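# Hang the ball-filled shallow basket on the stand's peg

## Task

Using its cord handle, hang the shallow basket on the peg of the stand. The task counts as failed unless all of the balls are inside the basket at the end.

## Robot and tools

Robot: two arms, left_arm and right_arm, each with a two-finger gripper. Bases in the scene frame: left_arm at (-0.052, +0.300, 0) m, yawed slightly (quat_wxyz +1.000, 0, 0, +0.019); right_arm at (+0.035, -0.313, 0) m (quat_wxyz +1.000, 0, 0, -0.014). A camera stand is fixed to the floor behind the arms.

Frames: the scene frame has its origin at table-top height, halfway between the nominal bases, with +x pointing out over the table, +z up, and left_arm on the +y side. Arm names do not match the left or right of any picture. Hand poses, Hand targets, velocities and wrist-camera poses are given in each arm's own base frame. Fixed cameras and the table use the scene frame. A gripper's fingers point along its +z and separate along its y. end_effector_position is the spot between the finger pads, just behind the tips.

Row layout (used by execute_actions and move): one row holds 14 numbers, each in [-1, 1], covering both arms even if only one moves: left_arm dx, dy, dz, rx, ry, rz, opening, then the same seven for right_arm. The six pose numbers are offsets, not poses: they count from that arm's Hand target as it stood when the action or move began, along the arm's base axes, and the rotation (rx, ry, rz as one rotation vector) turns about the Hand target's position. Scale: 1.0 equals 0.6 m or 180 degrees. A translation longer than 1.0 is cut back along its direction. Because each call restarts from the current Hand target, sending the same offset twice moves twice. Six zeros re-request the current Hand target. Opening is absolute: +1 fully open (about 87 mm between pads), +0.5 about 69 mm, 0 about 43 mm, -0.5 about 18 mm, -1 closed. A 0 is a real command, so to keep a gripper unchanged, resend its present value (shown under Tool commands).

execute_actions: "actions" is a list of actions; each action is a list of up to 15 rows, one per 1/30 s step, and a short list repeats its last row until 15 steps. All rows of an action count from that action's start pose. "cameras" picks images by name, ["all"] or []; an empty actions list returns state plus all images.

move: "target" is one row, or a list of up to 15 rows all measured from the same starting Hand targets. The grippers follow straight paths that finish together, taking 0.5 s to 10 s. "speed": top path speed in m/s, 0.002 to 2.9 (default 0.25), rotation capped at twice that in rad/s; one value or one per target. "blend": corner rounding radius in m (0 means stop at each target). "opening_speed": how fast the opening command ramps, per second on the -1..+1 scale, at least 0.2. "blocking": false returns after about 0.5 s while the move continues. The move does not avoid obstacles or the other arm. Its result adds a "move:" line: done (within 10 mm and 2 degrees), off_target, moving, held, fault, plus limits=paced (pose clipped) or limits=held (steps withheld).

wait: "seconds" 0 to 10; arms keep their last command and a running move continues. stop: brakes a running move. zoom_image: "camera" plus "region" [x0, y0, x1, y1] in pixels of that camera's newest image, at most 504 by 504. finished_scene: "scene" is the current scene number; call it only when the basket hangs on the peg by itself with every ball inside.

Cameras (672x504): cam_head_left and cam_head_right on one bar near (-0.21, +0.09 / -0.13, 0.9) looking down over the table; cam_high near (0.44, 0.74, 0.91); cam_low near (1.00, -0.60, 0.16); cam_left_wrist and cam_right_wrist ride on the hands. Calibration is only good to a few mm and degrees.

Results: end_effector_position (m) and end_effector_quat_wxyz per arm in its base frame; Hand target (last commanded pose after clipping; next offsets count from it); Tool commands; grip_measured on the opening scale; Joint positions (waist, shoulder, elbow, wrist pitch, yaw, roll, then gripper 0 closed to 1 open); Joint velocities (line omitted when all read within noise); Joint torques (positive toward larger angle, include gravity, offsets and noise; the first three wrap at ±28 N m); motor temperatures. Action calls also list positions at some steps. MOTOR HOT appears at 75 °C; at 90 °C the arm folds and idles; at 100 °C it goes limp. Holding loads, stretching out or pushing against something heats motors.

Motion notes: each step limits commanded orientation to 40 degrees from the measured one. Grippers often stop short or sag, more at long reach; a new command (even zeros) re-requests the target, and you can add the missing distance. Check pose and tilt after every move. Avoid paths near an arm's own base. Joint ranges (rad): waist -2.618 to 3.054, shoulder 0 to 3.142, elbow 0 to 3.142 (straight 2.901), wrist pitch and yaw ±1.571, wrist roll ±2.094.

Gripping: to hold, command about 0.04 below the grip_measured value at first contact (less for a lighter hold); each pad gives roughly 20 N. Readings can be off by about 1 mm.

Avoid: dropping or flinging the basket or balls, releasing anything still moving, fast impacts, pressing hard on fixed things, letting grippers, wrist cameras or arms touch each other (the clearance check does not block that), straining camera cables, and anything ending off the table. Loose objects may occasionally be nudged by outside pushes.

Each tool is called after ">>>" as a command line: name --argument value for each argument, lists and objects as JSON in quotes; but a table of rows of numbers goes row by row, as --pt "numbers of a row", without its own name.

## Session

>>> execute_actions --actions '[]'

>>> zoom_image --camera "cam_head_left" --region '[296, 236, 456, 396]'

>>> zoom_image --camera "cam_head_right" --region '[296, 236, 456, 396]'

>>> zoom_image --camera "cam_head_left" --region '[276, 126, 456, 261]'

>>> zoom_image --camera "cam_head_right" --region '[276, 126, 456, 261]'

Scene clock: 0.00 s.
left_arm: end_effector_position=(+0.3707, +0.0171, +0.0548) grip_measured=+0.994 end_effector_quat_wxyz=(+0.610, -0.037, +0.786, +0.091) | right_arm: end_effector_position=(+0.3733, -0.0172, +0.0560) grip_measured=+0.972 end_effector_quat_wxyz=(+0.605, +0.025, +0.796, -0.019)
Joint positions: left_arm=[-0.084 1.585 0.267 1.067 -0.271 0.032 0.997] | right_arm=[-0.034 1.54 0.282 0.987 0.027 0.008 0.986]
Joint velocities: within noise
Joint torques (N m): no reading
Motor temperatures (°C): left_arm=[30 37 34 33 29 28 32] | right_arm=[27 34 30 37 26 31 28]
Heat: left arm: 37 °C; right arm: 37 °C.
Hand target: left_arm +0.3756, +0.0175, +0.0647; +0.623, -0.044, +0.775, +0.089 | right_arm +0.3782, -0.0185, +0.0660; +0.618, +0.024, +0.785, -0.023
Tool commands: left_gripper/opening=+1.0 right_gripper/opening=+1.0
camera_calibration:
cam_left_wrist: T_world_to_cam=[[0.162281, -0.982657, -0.0897256, -0.0421107], [-0.892936, -0.107548, -0.437149, 0.380295], [0.419918, 0.15106, -0.894902, 0.0323486], [0, 0, 0, 1]] pos_world=[0.332829, -0.00536691, 0.191416]
cam_right_wrist: T_world_to_cam=[[-0.0798393, -0.996791, -0.00581455, 0.0102545], [-0.901027, 0.0746614, -0.42729, 0.384122], [0.426352, -0.0288754, -0.904096, 0.0344115], [0, 0, 0, 1]] pos_world=[0.332251, -0.0174638, 0.195302]

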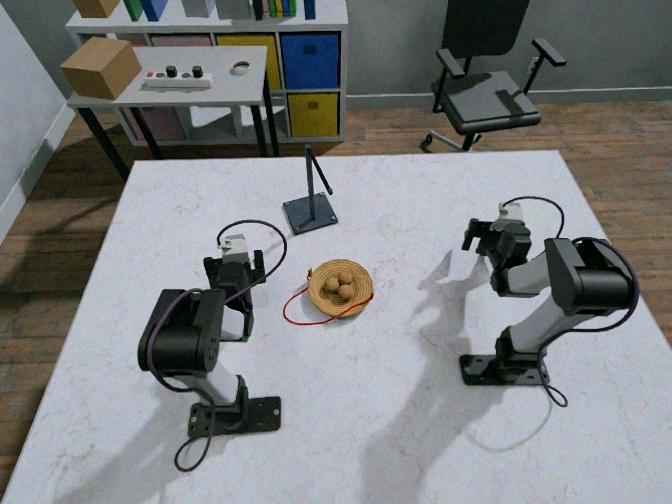

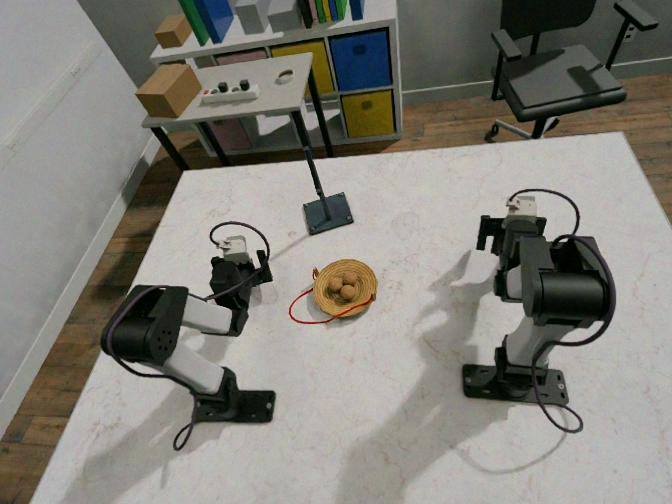

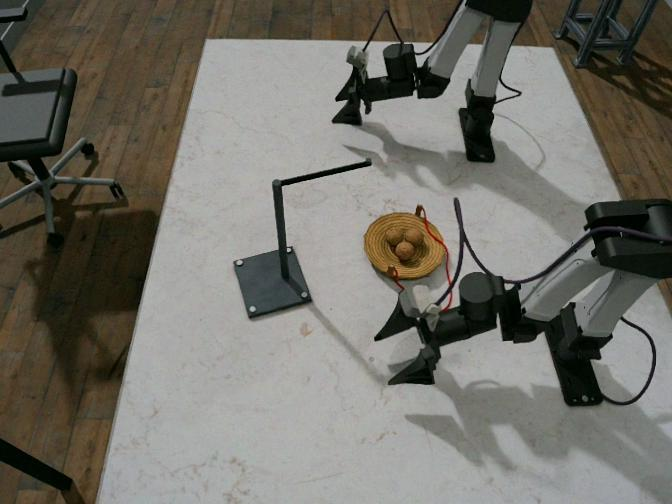

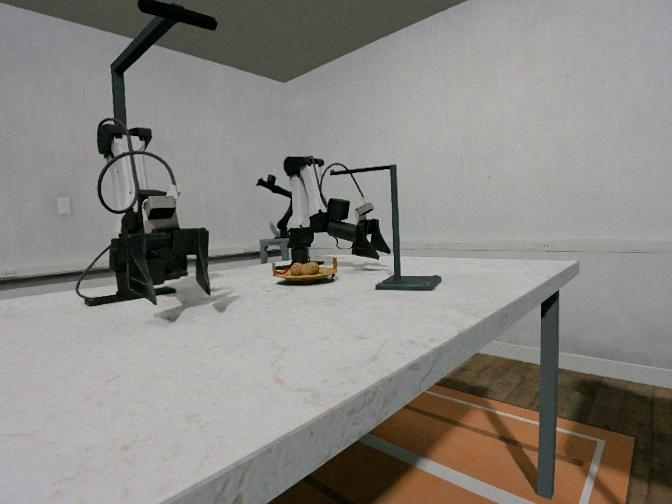

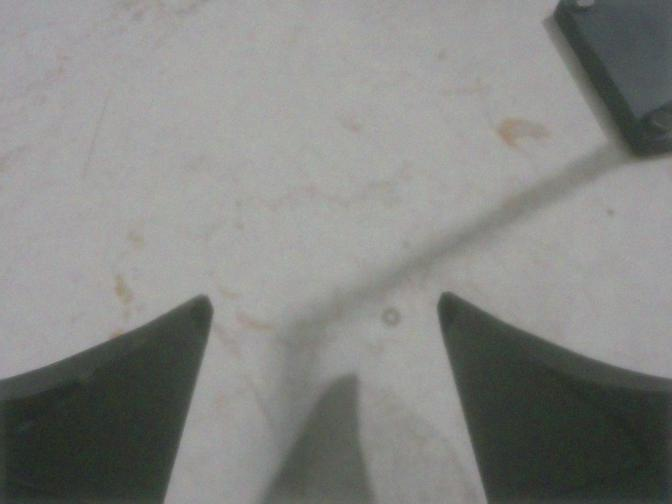

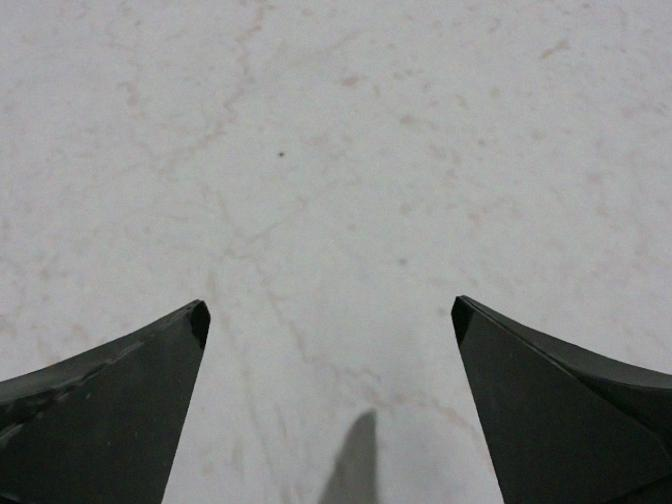

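Scaled by 3.150 from the camera's 672x504 image, which has a finer 960x720 frame.

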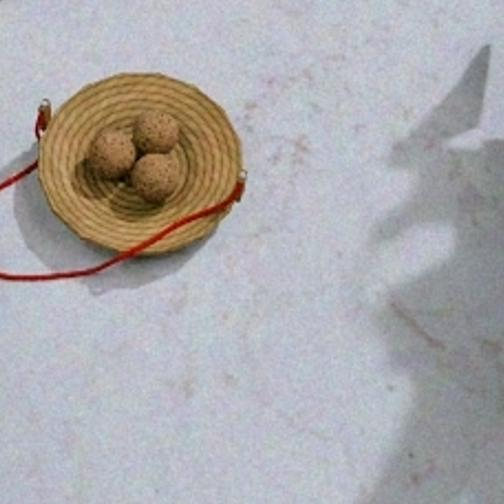

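Scaled by 3.150 from the camera's 672x504 image, which has a finer 960x720 frame.

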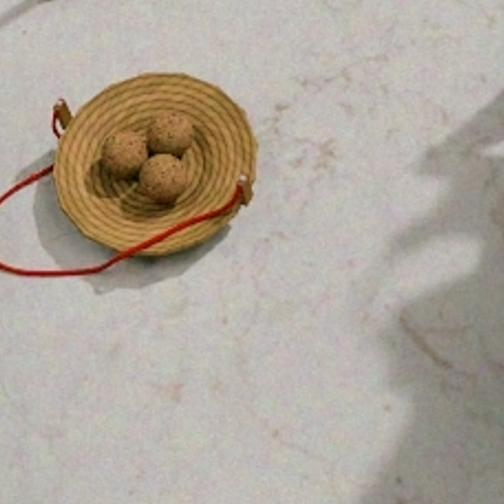

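Scaled by 2.800 from the camera's 672x504 image, which has a finer 960x720 frame.

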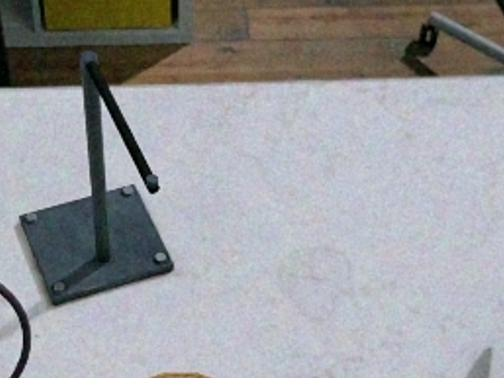

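Scaled by 2.800 from the camera's 672x504 image, which has a finer 960x720 frame.

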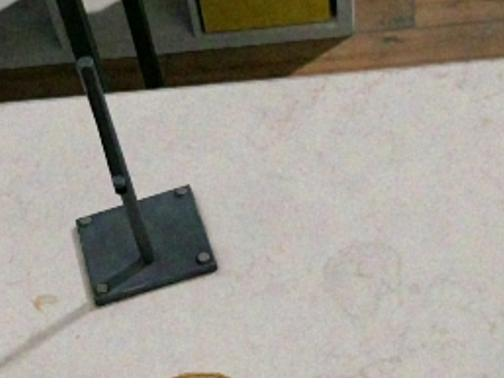

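>>> move --pt "-0.13 -0.14 0.2 0.105 0.117 -0.293 0.0 0 0 0 0 0 0 1" --pt "-0.272 -0.29 0.12 0.2099 0.2333 -0.5858 0.0 0 0 0 0 0 0 1" --blend 0.05 --speed 0.3 --cameras '["cam_left_wrist","cam_high","cam_head_right"]'

Scene clock: 63.03 s.
left_arm: end_effector_position=(+0.2062, -0.1526, +0.1300) grip_measured=+0.000 end_effector_quat_wxyz=(+0.150, +0.756, +0.602, -0.210) | right_arm: end_effector_position=(+0.3733, -0.0172, +0.0560) grip_measured=+0.972 end_effector_quat_wxyz=(+0.605, +0.025, +0.796, -0.019)
Joint positions: left_arm=[-0.436 1.443 1.207 -1.245 0.516 1.337 0.5] | right_arm=[-0.034 1.54 0.282 0.987 0.027 0.008 0.986]
Joint torques (N m): left_arm=[-1.25 -3.69 7.57 0.23 0.11 0.39] | right_arm=[0.09 -4.67 5 2.02 0.02 0.07]
Motor temperatures (°C): left_arm=[30 39 37 36 29 28 32] | right_arm=[27 36 33 43 26 31 28]
Heat: left arm: 39 °C; right arm: 43 °C.
Hand target: left_arm +0.2124, -0.1565, +0.1367; +0.158, +0.766, +0.588, -0.205 | right_arm +0.3782, -0.0185, +0.0660; +0.618, +0.024, +0.785, -0.023
Off the commanded pose: left_arm 0.010 m, 2 deg | right_arm 0.011 m, 2 deg.
move: off_target (right_arm)
camera_calibration:
cam_left_wrist: T_world_to_cam=[[-0.972428, 0.230359, 0.036301, 0.227134], [0.228608, 0.910904, 0.3435, 0.0706418], [0.0460615, 0.342327, -0.938451, 0.30628], [0, 0, 0, 1]] pos_world=[0.190615, -0.221518, 0.254918]
Images, in order (width x height): cam_head_right 672x504, cam_high 672x504, cam_left_wrist 672x504.

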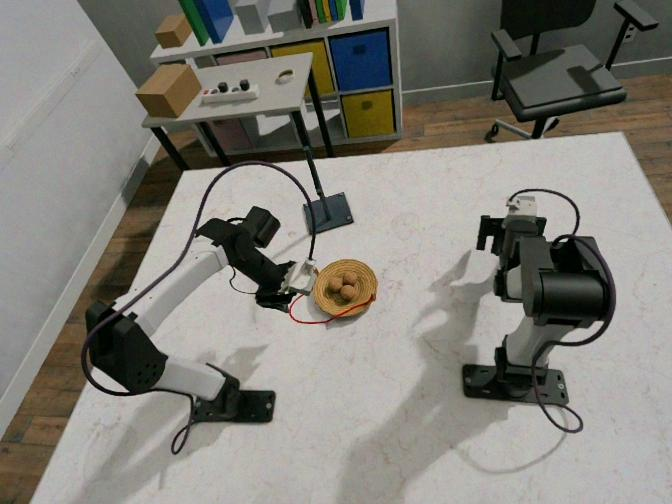

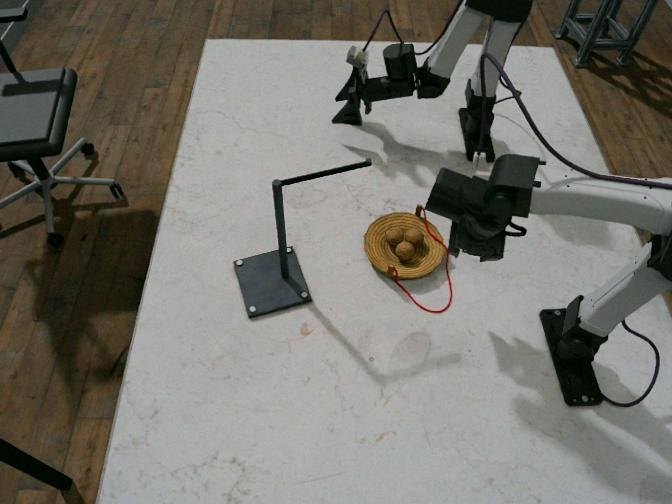

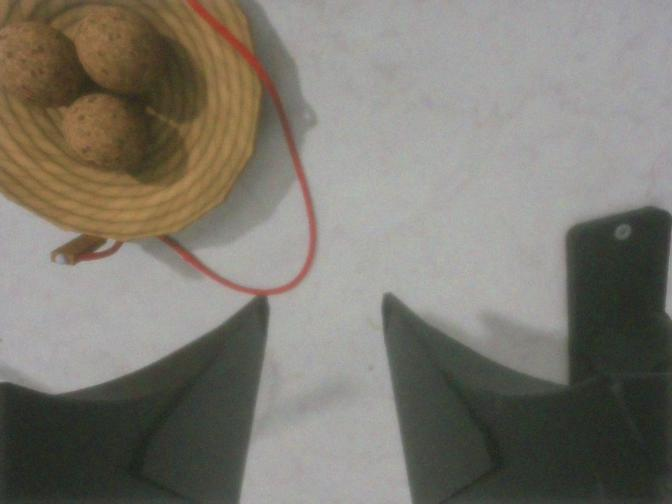

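>>> move --target '[0.0188,0.0258,-0.153,0,0,0,-0.3,0,0,0,0,0,0,1]' --speed 0.15 --cameras '["cam_left_wrist"]'

Scene clock: 97.80 s.
left_arm: end_effector_position=(+0.2183, -0.1399, +0.0492) grip_measured=-0.300 end_effector_quat_wxyz=(+0.149, +0.760, +0.598, -0.208) | right_arm: end_effector_position=(+0.3733, -0.0172, +0.0560) grip_measured=+0.972 end_effector_quat_wxyz=(+0.605, +0.025, +0.796, -0.019)
Joint positions: left_arm=[-0.373 1.529 0.961 -0.952 0.516 1.422 0.35] | right_arm=[-0.034 1.54 0.282 0.987 0.027 0.008 0.986]
Joint torques (N m): left_arm=[-0.09 -4.14 3.88 0.55 0.17 0.4] | right_arm=[0.12 -4.66 5 2.03 0.03 0.08]
Motor temperatures (°C): left_arm=[30 38 42 33 29 28 32] | right_arm=[27 36 33 43 26 31 28]
Heat: left arm: 42 °C; right arm: 43 °C.
Hand target: left_arm +0.2237, -0.1410, +0.0449; +0.158, +0.766, +0.588, -0.205 | right_arm +0.3782, -0.0185, +0.0660; +0.618, +0.024, +0.785, -0.023
Off the commanded pose: left_arm 0.007 m, 2 deg | right_arm 0.011 m, 2 deg.
move: off_target (right_arm)
camera_calibration:
cam_left_wrist: T_world_to_cam=[[-0.970083, 0.240555, 0.032751, 0.240128], [0.236693, 0.907135, 0.347968, 0.0816371], [0.0539959, 0.34531, -0.936934, 0.224123], [0, 0, 0, 1]] pos_world=[0.201519, -0.209212, 0.173717]
Images, in order (width x height): cam_left_wrist 672x504.

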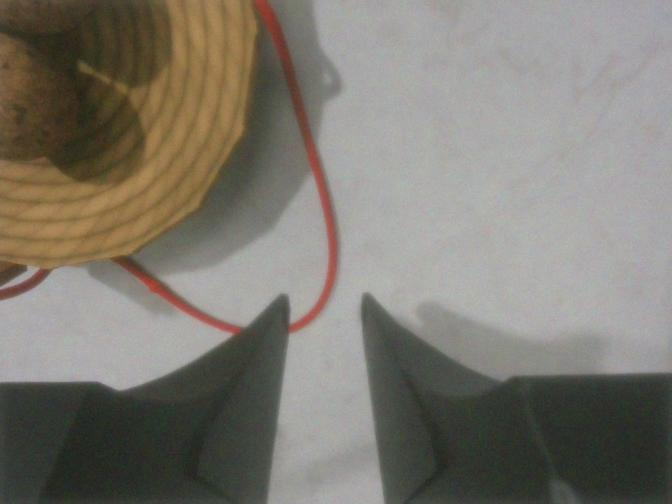

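>>> move --pt "-0.010 0.002 -0.04 0 0 0 -0.3 0 0 0 0 0 0 1" --pt "-0.010 0.002 -0.075 0 0 0 -0.3 0 0 0 0 0 0 1" --speed 0.08 --blend 0.01 --cameras '["cam_left_wrist"]'

Scene clock: 111.80 s.
left_arm: end_effector_position=(+0.2161, -0.1391, +0.0082) grip_measured=-0.300 end_effector_quat_wxyz=(+0.155, +0.761, +0.596, -0.205) | right_arm: end_effector_position=(+0.3733, -0.0172, +0.0560) grip_measured=+0.972 end_effector_quat_wxyz=(+0.605, +0.025, +0.796, -0.019)
Joint positions: left_arm=[-0.373 1.577 0.83 -0.76 0.516 1.423 0.35] | right_arm=[-0.034 1.54 0.282 0.987 0.027 0.008 0.986]
Joint torques (N m): left_arm=[-0.49 -3.48 2.8 0.66 0.17 0.35] | right_arm=[0.1 -4.67 5 2.02 0.02 0.08]
Heat: left arm: 40 °C; right arm: 44 °C.
Hand target: left_arm +0.2177, -0.1398, -0.0001; +0.158, +0.766, +0.588, -0.205 | right_arm +0.3782, -0.0185, +0.0660; +0.618, +0.024, +0.785, -0.023
Off the commanded pose: left_arm 0.008 m, 1 deg | right_arm 0.011 m, 2 deg.
move: off_target (right_arm)
camera_calibration:
cam_left_wrist: T_world_to_cam=[[-0.970074, 0.242012, 0.0196585, 0.239378], [0.233662, 0.90845, 0.346585, 0.0964548], [0.0660189, 0.340806, -0.937813, 0.182394], [0, 0, 0, 1]] pos_world=[0.197635, -0.207718, 0.132915]
Images, in order (width x height): cam_left_wrist 672x504.

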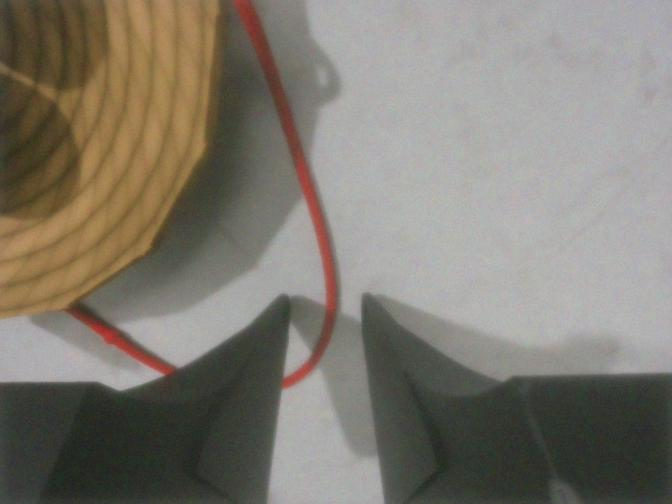

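>>> move --target '[0,0,0,0,0,0,-1,0,0,0,0,0,0,1]' --opening_speed 0.6 --cameras '["cam_left_wrist"]'

Scene clock: 117.20 s.
left_arm: end_effector_position=(+0.2208, -0.1409, +0.0078) grip_measured=-0.921 end_effector_quat_wxyz=(+0.163, +0.762, +0.593, -0.200) | right_arm: end_effector_position=(+0.3733, -0.0172, +0.0560) grip_measured=+0.972 end_effector_quat_wxyz=(+0.605, +0.025, +0.796, -0.019)
Joint positions: left_arm=[-0.373 1.579 0.829 -0.737 0.516 1.423 0.039] | right_arm=[-0.034 1.54 0.282 0.987 0.027 0.008 0.986]
Joint velocities: left_arm=[within noise] | right_arm=[0.017 -0.032 -0.022 -0.007 -0.154 -0.022 -0.013]
Joint torques (N m): left_arm=[-0.49 -3.59 2.95 0.44 0.18 0.34] | right_arm=[0.08 -4.68 4.98 2.02 0.02 0.07]
Heat: left arm: 40 °C; right arm: 44 °C.
Hand target: left_arm +0.2176, -0.1397, -0.0001; +0.158, +0.766, +0.588, -0.205 | right_arm +0.3782, -0.0185, +0.0660; +0.618, +0.024, +0.785, -0.023
Off the commanded pose: left_arm 0.009 m, 1 deg | right_arm 0.011 m, 2 deg.
move: off_target (right_arm)
camera_calibration:
cam_left_wrist: T_world_to_cam=[[-0.970265, 0.242045, -0.000152233, 0.24453], [0.227198, 0.910965, 0.344272, 0.0989665], [0.0834681, 0.334, -0.93887, 0.177498], [0, 0, 0, 1]] pos_world=[0.199959, -0.208627, 0.132614]
Images, in order (width x height): cam_left_wrist 672x504.

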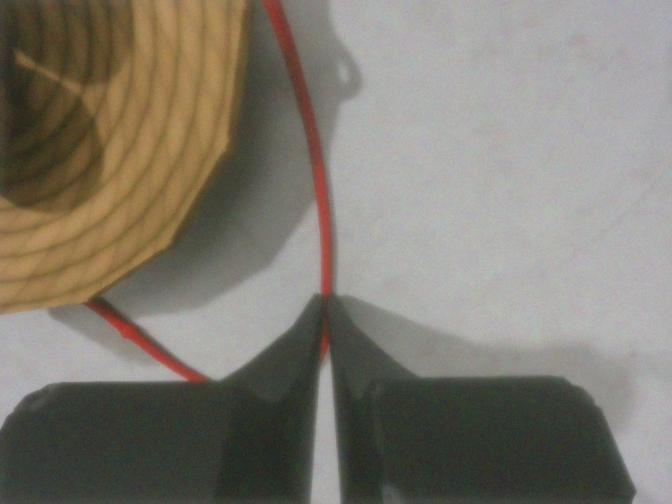

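>>> move --pt "0.02 -0.03 0.17 0 0 0 -1 0 0 0 0 0 0 1" --pt "0.138 -0.2 0.41 0 0 0 -1 0 0 0 0 0 0 1" --speed 0.12 --blend 0.03 --cameras '["cam_low","cam_high","cam_left_wrist"]'

>>> zoom_image --camera "cam_low" --region '[230, 180, 400, 295]'

>>> zoom_image --camera "cam_high" --region '[340, 130, 480, 290]'

Scene clock: 129.27 s.
left_arm: end_effector_position=(+0.2994, -0.2582, +0.2435) grip_measured=-0.921 end_effector_quat_wxyz=(+0.208, +0.755, +0.590, -0.194) | right_arm: end_effector_position=(+0.3733, -0.0172, +0.0560) grip_measured=+0.972 end_effector_quat_wxyz=(+0.605, +0.025, +0.796, -0.019)
Joint positions: left_arm=[-0.583 1.942 2.217 -1.545 0.501 1.155 0.039] | right_arm=[-0.034 1.54 0.282 0.987 0.027 0.008 0.986]
Joint torques (N m): left_arm=[-1.28 -6.69 6.69 0.49 0.03 0.1] | right_arm=[0.1 -4.66 4.98 2.02 0.02 0.08]
Heat: left arm: 39 °C; right arm: 44 °C.
Hand target: left_arm +0.3004, -0.2598, +0.2460; +0.159, +0.766, +0.588, -0.205 | right_arm +0.3782, -0.0185, +0.0660; +0.618, +0.024, +0.785, -0.023
Off the commanded pose: left_arm 0.003 m, 6 deg | right_arm 0.011 m, 2 deg.
joint sent to its limit (left arm) — joint 4 (wrist pitch), lower limit. The joint targets are off in orientation, not in position.
move: off_target (left_arm, right_arm)
camera_calibration:
cam_left_wrist: T_world_to_cam=[[-0.973334, 0.216864, -0.0747756, 0.36195], [0.185923, 0.936732, 0.296589, 0.137481], [0.134364, 0.274777, -0.952073, 0.404096], [0, 0, 0, 1]] pos_world=[0.272442, -0.318313, 0.371018]
Images, in order (width x height): cam_high 672x504, cam_low 672x504, cam_left_wrist 672x504.

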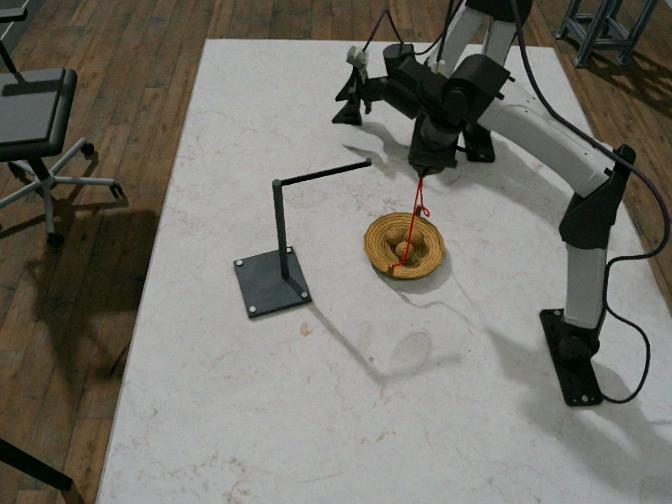

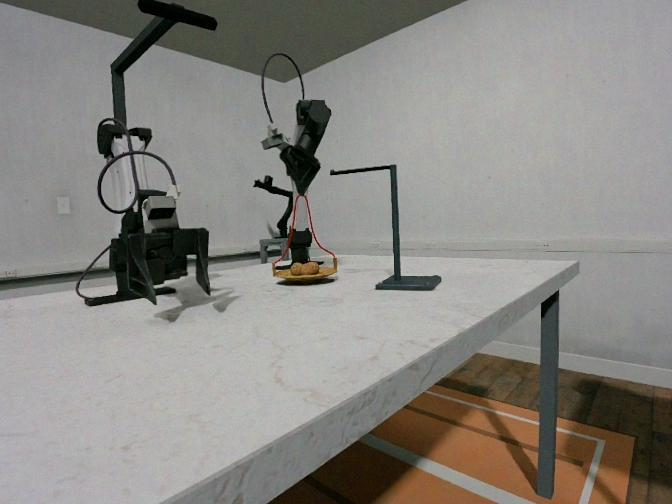

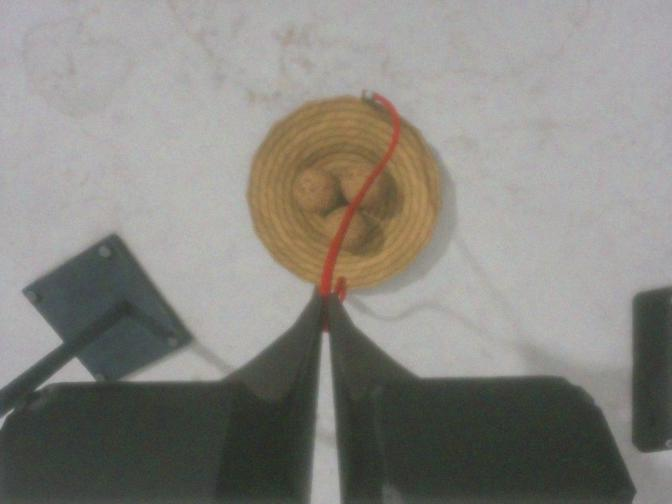

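Scaled by 2.965 from the camera's 672x504 image, which has a finer 960x720 frame.

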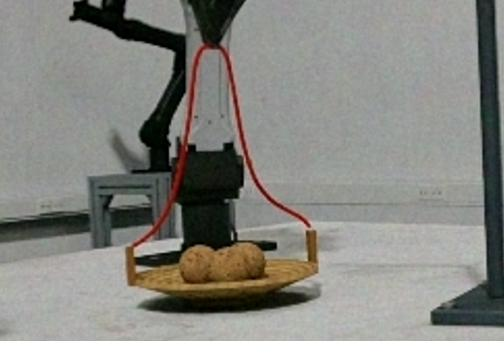

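Scaled by 3.150 from the camera's 672x504 image, which has a finer 960x720 frame.

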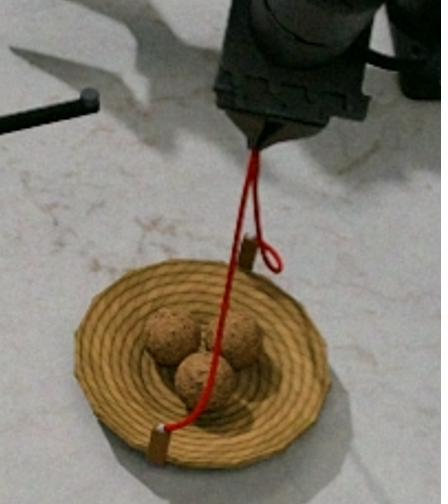

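>>> move --pt "0 0 0.03 -0.053 0.0144 0 -1 0 0 0 0 0 0 1" --pt "0.0 0.0 0.075 -0.107 0.0288 0 -1 0 0 0 0 0 0 1" --speed 0.04 --blend 0.01 --cameras '["cam_low","cam_high","cam_left_wrist"]'

>>> zoom_image --camera "cam_low" --region '[230, 150, 400, 295]'

>>> zoom_image --camera "cam_high" --region '[340, 130, 480, 290]'

Scene clock: 144.07 s.
left_arm: end_effector_position=(+0.3037, -0.2583, +0.2685) grip_measured=-0.921 end_effector_quat_wxyz=(+0.269, +0.698, +0.583, -0.317) | right_arm: end_effector_position=(+0.3733, -0.0172, +0.0560) grip_measured=+0.972 end_effector_quat_wxyz=(+0.605, +0.025, +0.796, -0.019)
Joint positions: left_arm=[-0.448 1.942 2.226 -1.548 0.813 1.169 0.039] | right_arm=[-0.034 1.54 0.282 0.987 0.027 0.008 0.986]
Joint torques (N m): left_arm=[-0.05 -9.87 7.09 0.49 0.61 0.38] | right_arm=[0.09 -4.67 5 2.02 0.02 0.07]
Heat: left arm: 41 °C; right arm: 44 °C.
Hand target: left_arm +0.3004, -0.2597, +0.2910; +0.258, +0.719, +0.552, -0.335 | right_arm +0.3782, -0.0185, +0.0660; +0.618, +0.024, +0.785, -0.023
Off the commanded pose: left_arm 0.023 m, 5 deg | right_arm 0.011 m, 2 deg.
joint sent to its limit (left arm) — joint 4 (wrist pitch), lower limit. The joint targets are off in orientation, not in position.
move: off_target (left_arm, right_arm)
camera_calibration:
cam_left_wrist: T_world_to_cam=[[-0.983995, 0.17814, 0.00455664, 0.339939], [0.178192, 0.983849, 0.0170185, 0.218935], [-0.00145136, 0.0175581, -0.999845, 0.414976], [0, 0, 0, 1]] pos_world=[0.296088, -0.283242, 0.409637]
Images, in order (width x height): cam_high 672x504, cam_low 672x504, cam_left_wrist 672x504.

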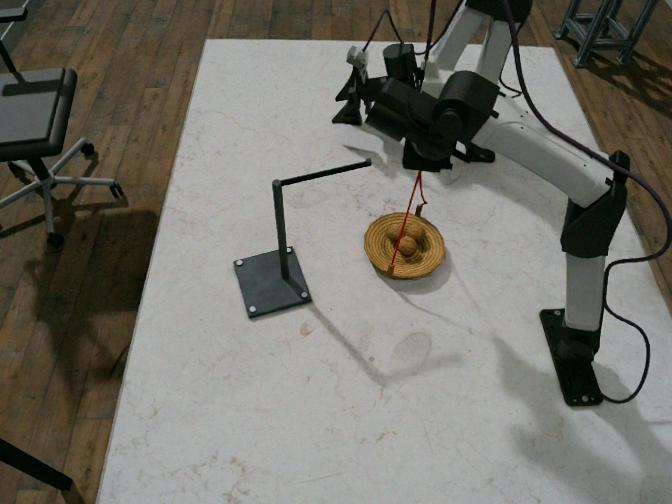

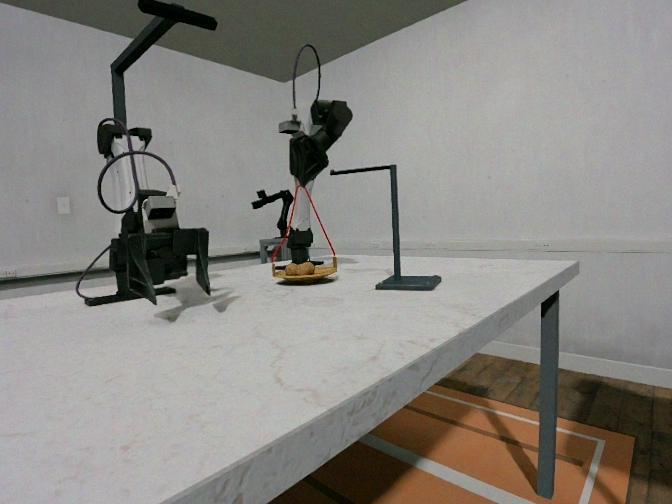

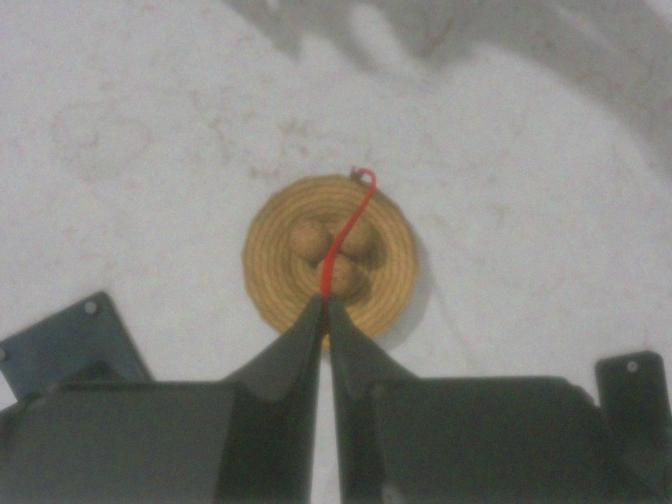

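Scaled by 2.965 from the camera's 672x504 image, which has a finer 960x720 frame.

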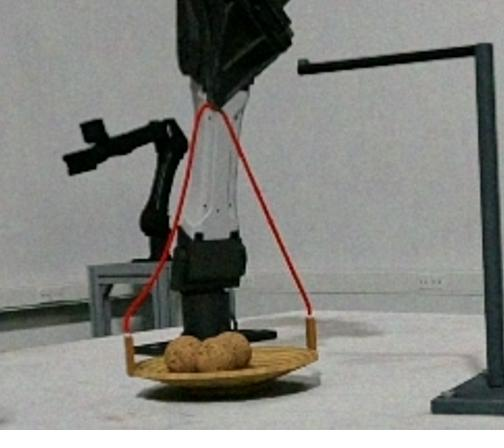

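Scaled by 3.150 from the camera's 672x504 image, which has a finer 960x720 frame.

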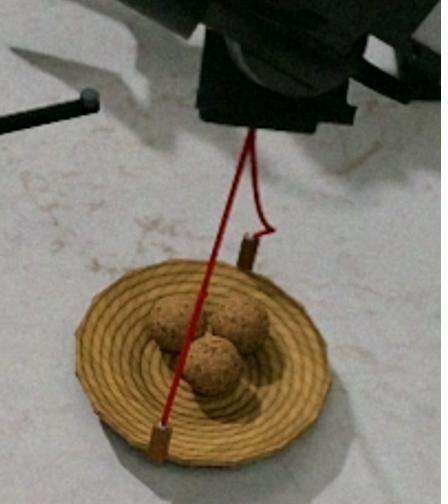

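>>> move --target '[0.0,0.0,0.055,-0.107,0.0288,0,-1,0,0,0,0,0,0,1]' --speed 0.04 --cameras '["cam_low","cam_high","cam_left_wrist"]'

>>> zoom_image --camera "cam_low" --region '[230, 150, 400, 295]'

>>> zoom_image --camera "cam_high" --region '[340, 130, 480, 290]'

Scene clock: 155.93 s.
left_arm: end_effector_position=(+0.3055, -0.2613, +0.3121) grip_measured=-1.000 end_effector_quat_wxyz=(+0.351, +0.638, +0.525, -0.441) | right_arm: end_effector_position=(+0.3733, -0.0172, +0.0560) grip_measured=+0.972 end_effector_quat_wxyz=(+0.605, +0.025, +0.796, -0.019)
Joint positions: left_arm=[-0.333 1.942 2.226 -1.55 1.179 1.229 0] | right_arm=[-0.034 1.54 0.282 0.987 0.027 0.008 0.986]
Joint torques (N m): left_arm=[0.1 -9.52 3.99 0.45 0.68 0.42] | right_arm=[0.1 -4.66 4.98 2.02 0.03 0.07]
Motor temperatures (°C): left_arm=[30 44 40 33 29 28 33] | right_arm=[27 37 34 45 26 31 28]
Heat: left arm: 44 °C; right arm: 45 °C.
Hand target: left_arm +0.3004, -0.2598, +0.3240; +0.349, +0.650, +0.500, -0.454 | right_arm +0.3782, -0.0185, +0.0660; +0.618, +0.024, +0.785, -0.023
Off the commanded pose: left_arm 0.013 m, 4 deg | right_arm 0.011 m, 2 deg.
joint sent to its limit (left arm) — joint 4 (wrist pitch), lower limit. The joint targets are off in orientation, not in position.
move: off_target (left_arm, right_arm)
camera_calibration:
cam_left_wrist: T_world_to_cam=[[-0.977734, 0.208648, 0.0224266, 0.342431], [0.190845, 0.928537, -0.31843, 0.307118], [-0.0872637, -0.30706, -0.947681, 0.383759], [0, 0, 0, 1]] pos_world=[0.309682, -0.23878, 0.453797]
Images, in order (width x height): cam_high 672x504, cam_low 672x504, cam_left_wrist 672x504.

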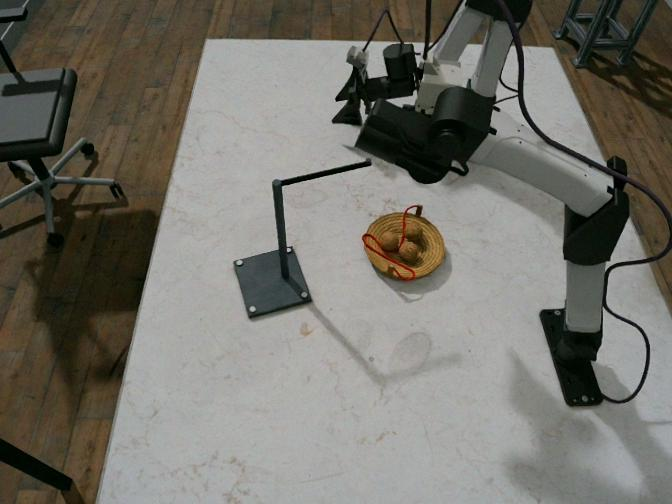

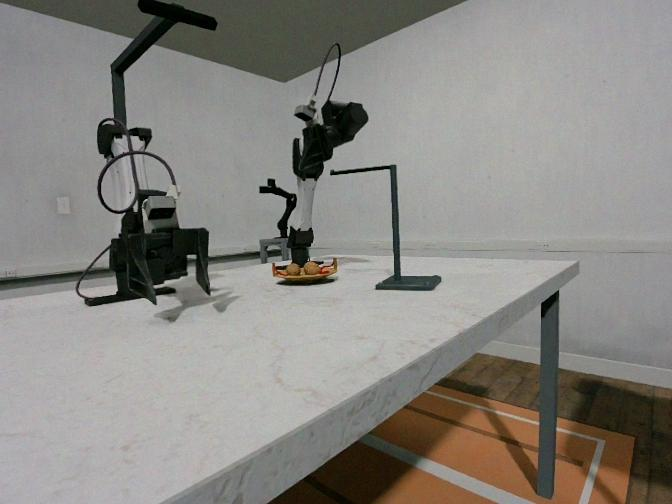

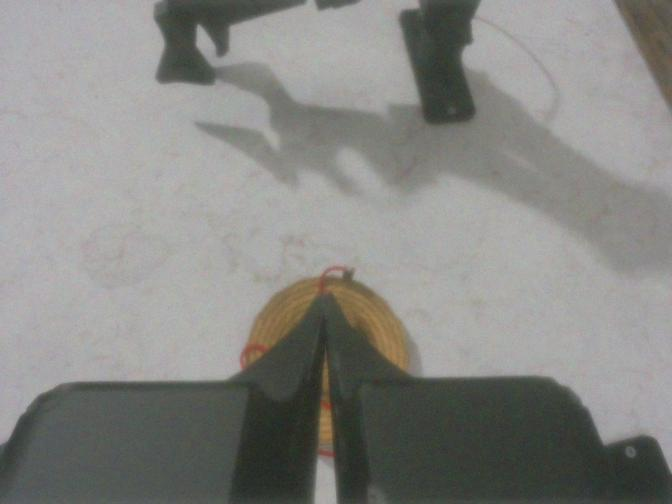

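Scaled by 2.965 from the camera's 672x504 image, which has a finer 960x720 frame.

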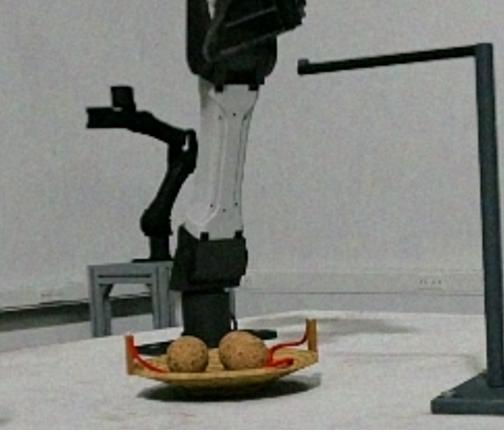

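Scaled by 3.150 from the camera's 672x504 image, which has a finer 960x720 frame.

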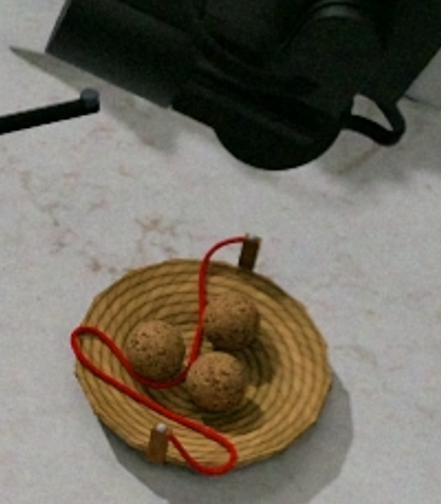

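>>> move --target '[-0.05,0.22,-0.1,0.107,-0.0288,0,0,0,0,0,0,0,0,1]' --speed 0.25 --cameras '["all"]'

>>> zoom_image --camera "cam_head_left" --region '[286, 236, 406, 356]'

>>> zoom_image --camera "cam_head_right" --region '[286, 236, 406, 356]'

>>> zoom_image --camera "cam_high" --region '[340, 190, 460, 290]'

>>> zoom_image --camera "cam_low" --region '[250, 230, 370, 300]'

Scene clock: 188.50 s.
left_arm: end_effector_position=(+0.2746, -0.1306, +0.2600) grip_measured=+0.000 end_effector_quat_wxyz=(+0.336, +0.673, +0.603, -0.264) | right_arm: end_effector_position=(+0.3733, -0.0172, +0.0560) grip_measured=+0.972 end_effector_quat_wxyz=(+0.605, +0.025, +0.796, -0.019)
Joint positions: left_arm=[-0.083 1.557 1.718 -1.556 0.87 1.515 0.5] | right_arm=[-0.034 1.54 0.282 0.987 0.027 0.008 0.986]
Joint torques (N m): left_arm=[-0.53 -7.3 3.6 0.37 0.16 0.4] | right_arm=[0.09 -4.68 5 2.02 0.02 0.07]
Heat: left arm: 48 °C; right arm: 45 °C.
Hand target: left_arm +0.2705, -0.1278, +0.2639; +0.258, +0.719, +0.552, -0.335 | right_arm +0.3782, -0.0185, +0.0660; +0.618, +0.024, +0.785, -0.023
Off the commanded pose: left_arm 0.006 m, 14 deg | right_arm 0.011 m, 2 deg.
joint sent to its limit (left arm) — joint 4 (wrist pitch), lower limit. The joint targets are off in orientation, not in position.
move: off_target (left_arm, right_arm)
camera_calibration:
cam_left_wrist: T_world_to_cam=[[-0.991157, 0.0499848, -0.122922, 0.306881], [0.0506097, 0.998717, -0.00196519, 0.140515], [0.122666, -0.00816884, -0.992414, 0.364812], [0, 0, 0, 1]] pos_world=[0.252306, -0.152694, 0.400043]
cam_right_wrist: T_world_to_cam=[[-0.0798393, -0.996791, -0.00581455, 0.0102545], [-0.901027, 0.0746614, -0.42729, 0.384122], [0.426352, -0.0288754, -0.904096, 0.0344115], [0, 0, 0, 1]] pos_world=[0.332251, -0.0174638, 0.195302]

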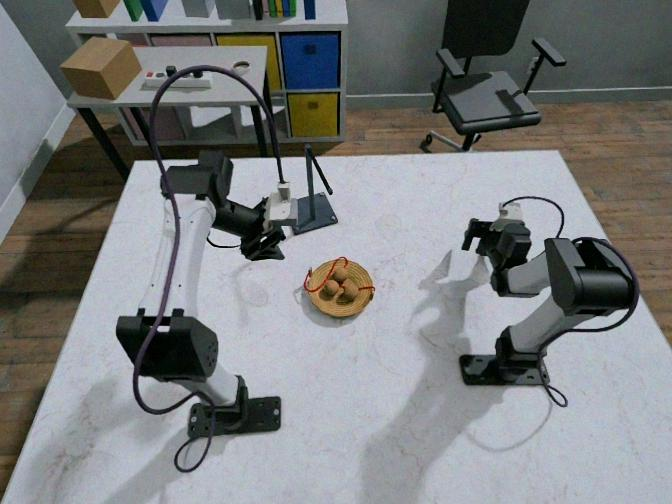

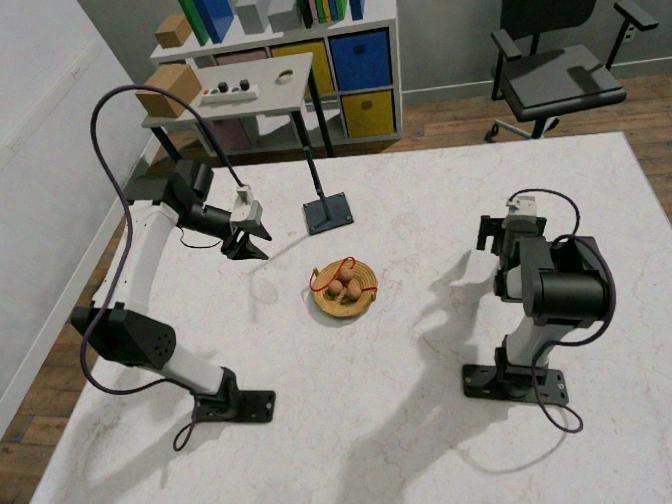

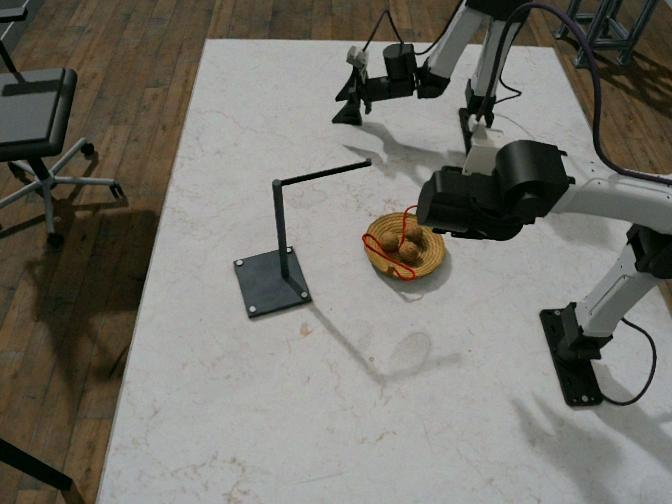

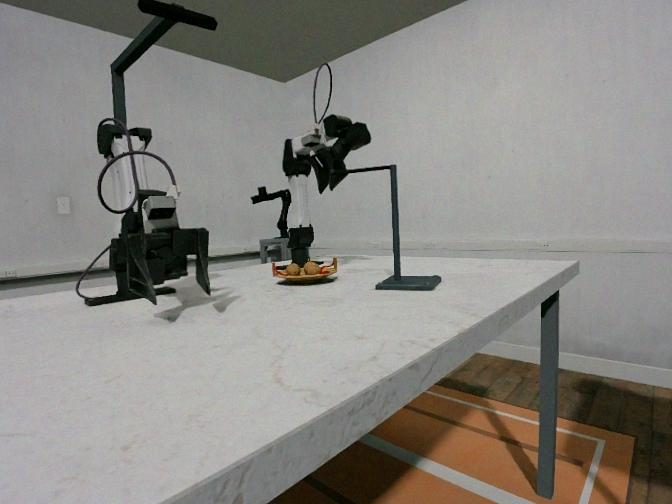

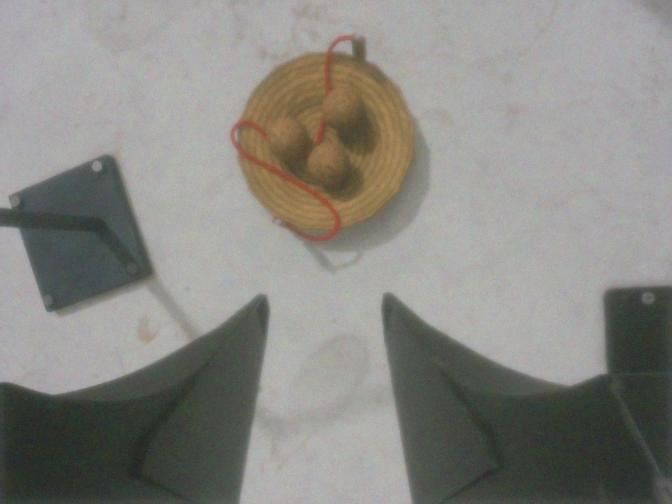

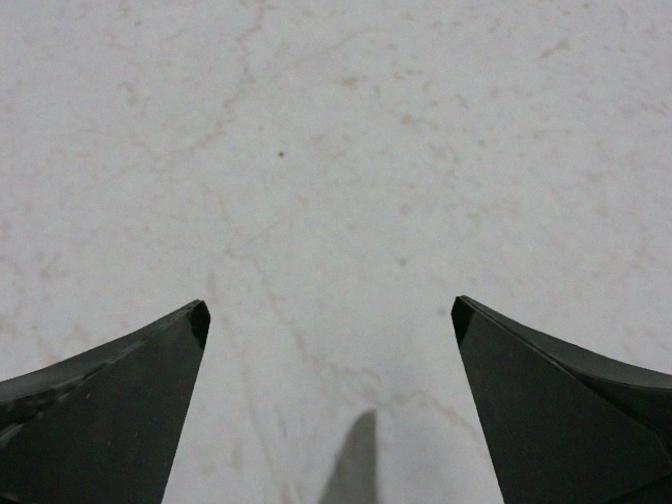

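Scaled by 4.200 from the camera's 672x504 image, which has a finer 960x720 frame.

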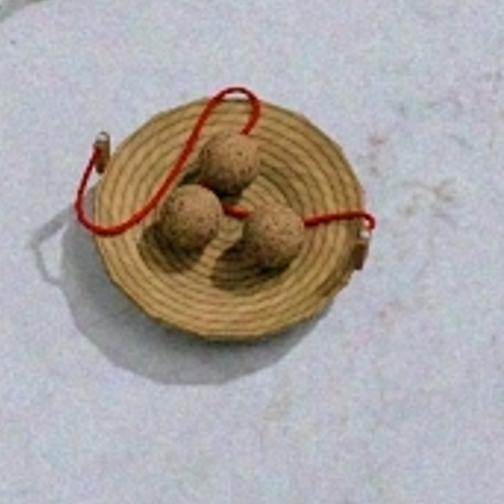

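Scaled by 4.200 from the camera's 672x504 image, which has a finer 960x720 frame.

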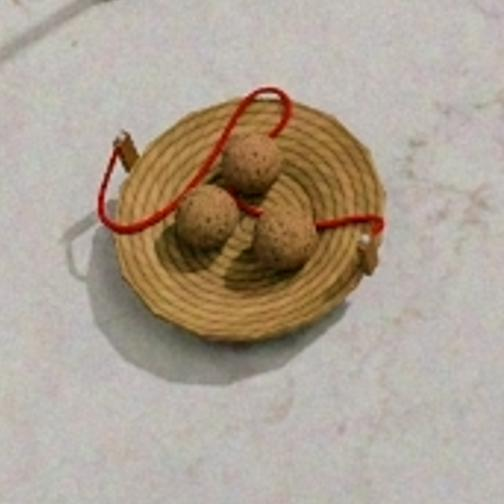

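Scaled by 4.200 from the camera's 672x504 image, which has a finer 960x720 frame.

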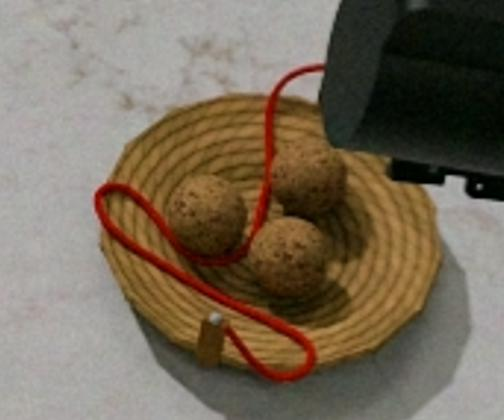

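Scaled by 4.200 from the camera's 672x504 image, which has a finer 960x720 frame.

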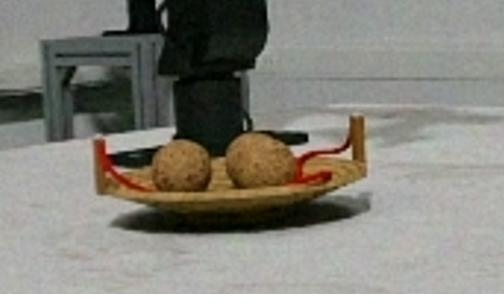

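>>> move --target '[0.052,-0.115,-0.273,0.112,0.0347,0.3518,-0.3,0,0,0,0,0,0,1]' --speed 0.2 --cameras '["cam_left_wrist"]'

Scene clock: 247.33 s.
left_arm: end_effector_position=(+0.2937, -0.1905, +0.1017) grip_measured=-0.300 end_effector_quat_wxyz=(+0.226, +0.340, +0.909, -0.090) | right_arm: end_effector_position=(+0.3733, -0.0172, +0.0560) grip_measured=+0.972 end_effector_quat_wxyz=(+0.605, +0.025, +0.796, -0.019)
Joint positions: left_arm=[-0.549 1.574 1.191 -0.705 0.088 0.146 0.35] | right_arm=[-0.034 1.54 0.282 0.987 0.027 0.008 0.986]
Joint torques (N m): left_arm=[-1.31 -5.3 4.81 1.43 -0.19 0.09] | right_arm=[0.12 -4.7 4.98 2.02 0.02 0.07]
Heat: left arm: 46 °C; right arm: 46 °C.
Hand target: left_arm +0.3016, -0.1968, +0.1001; +0.242, +0.338, +0.905, -0.090 | right_arm +0.3782, -0.0185, +0.0660; +0.618, +0.024, +0.785, -0.023
Off the commanded pose: left_arm 0.010 m, 2 deg | right_arm 0.011 m, 2 deg.
move: off_target (right_arm)
camera_calibration:
cam_left_wrist: T_world_to_cam=[[-0.657272, -0.753384, 0.0201439, 0.0436911], [-0.693996, 0.61545, 0.373618, 0.306568], [-0.293876, 0.231589, -0.927364, 0.366233], [0, 0, 0, 1]] pos_world=[0.349101, -0.240577, 0.224212]
Images, in order (width x height): cam_left_wrist 672x504.

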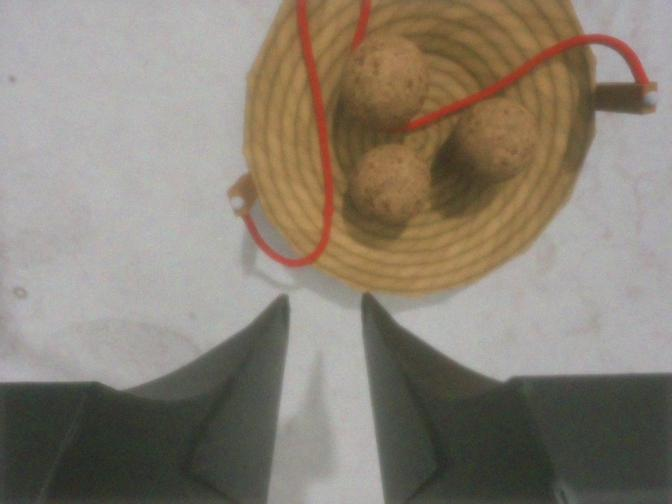

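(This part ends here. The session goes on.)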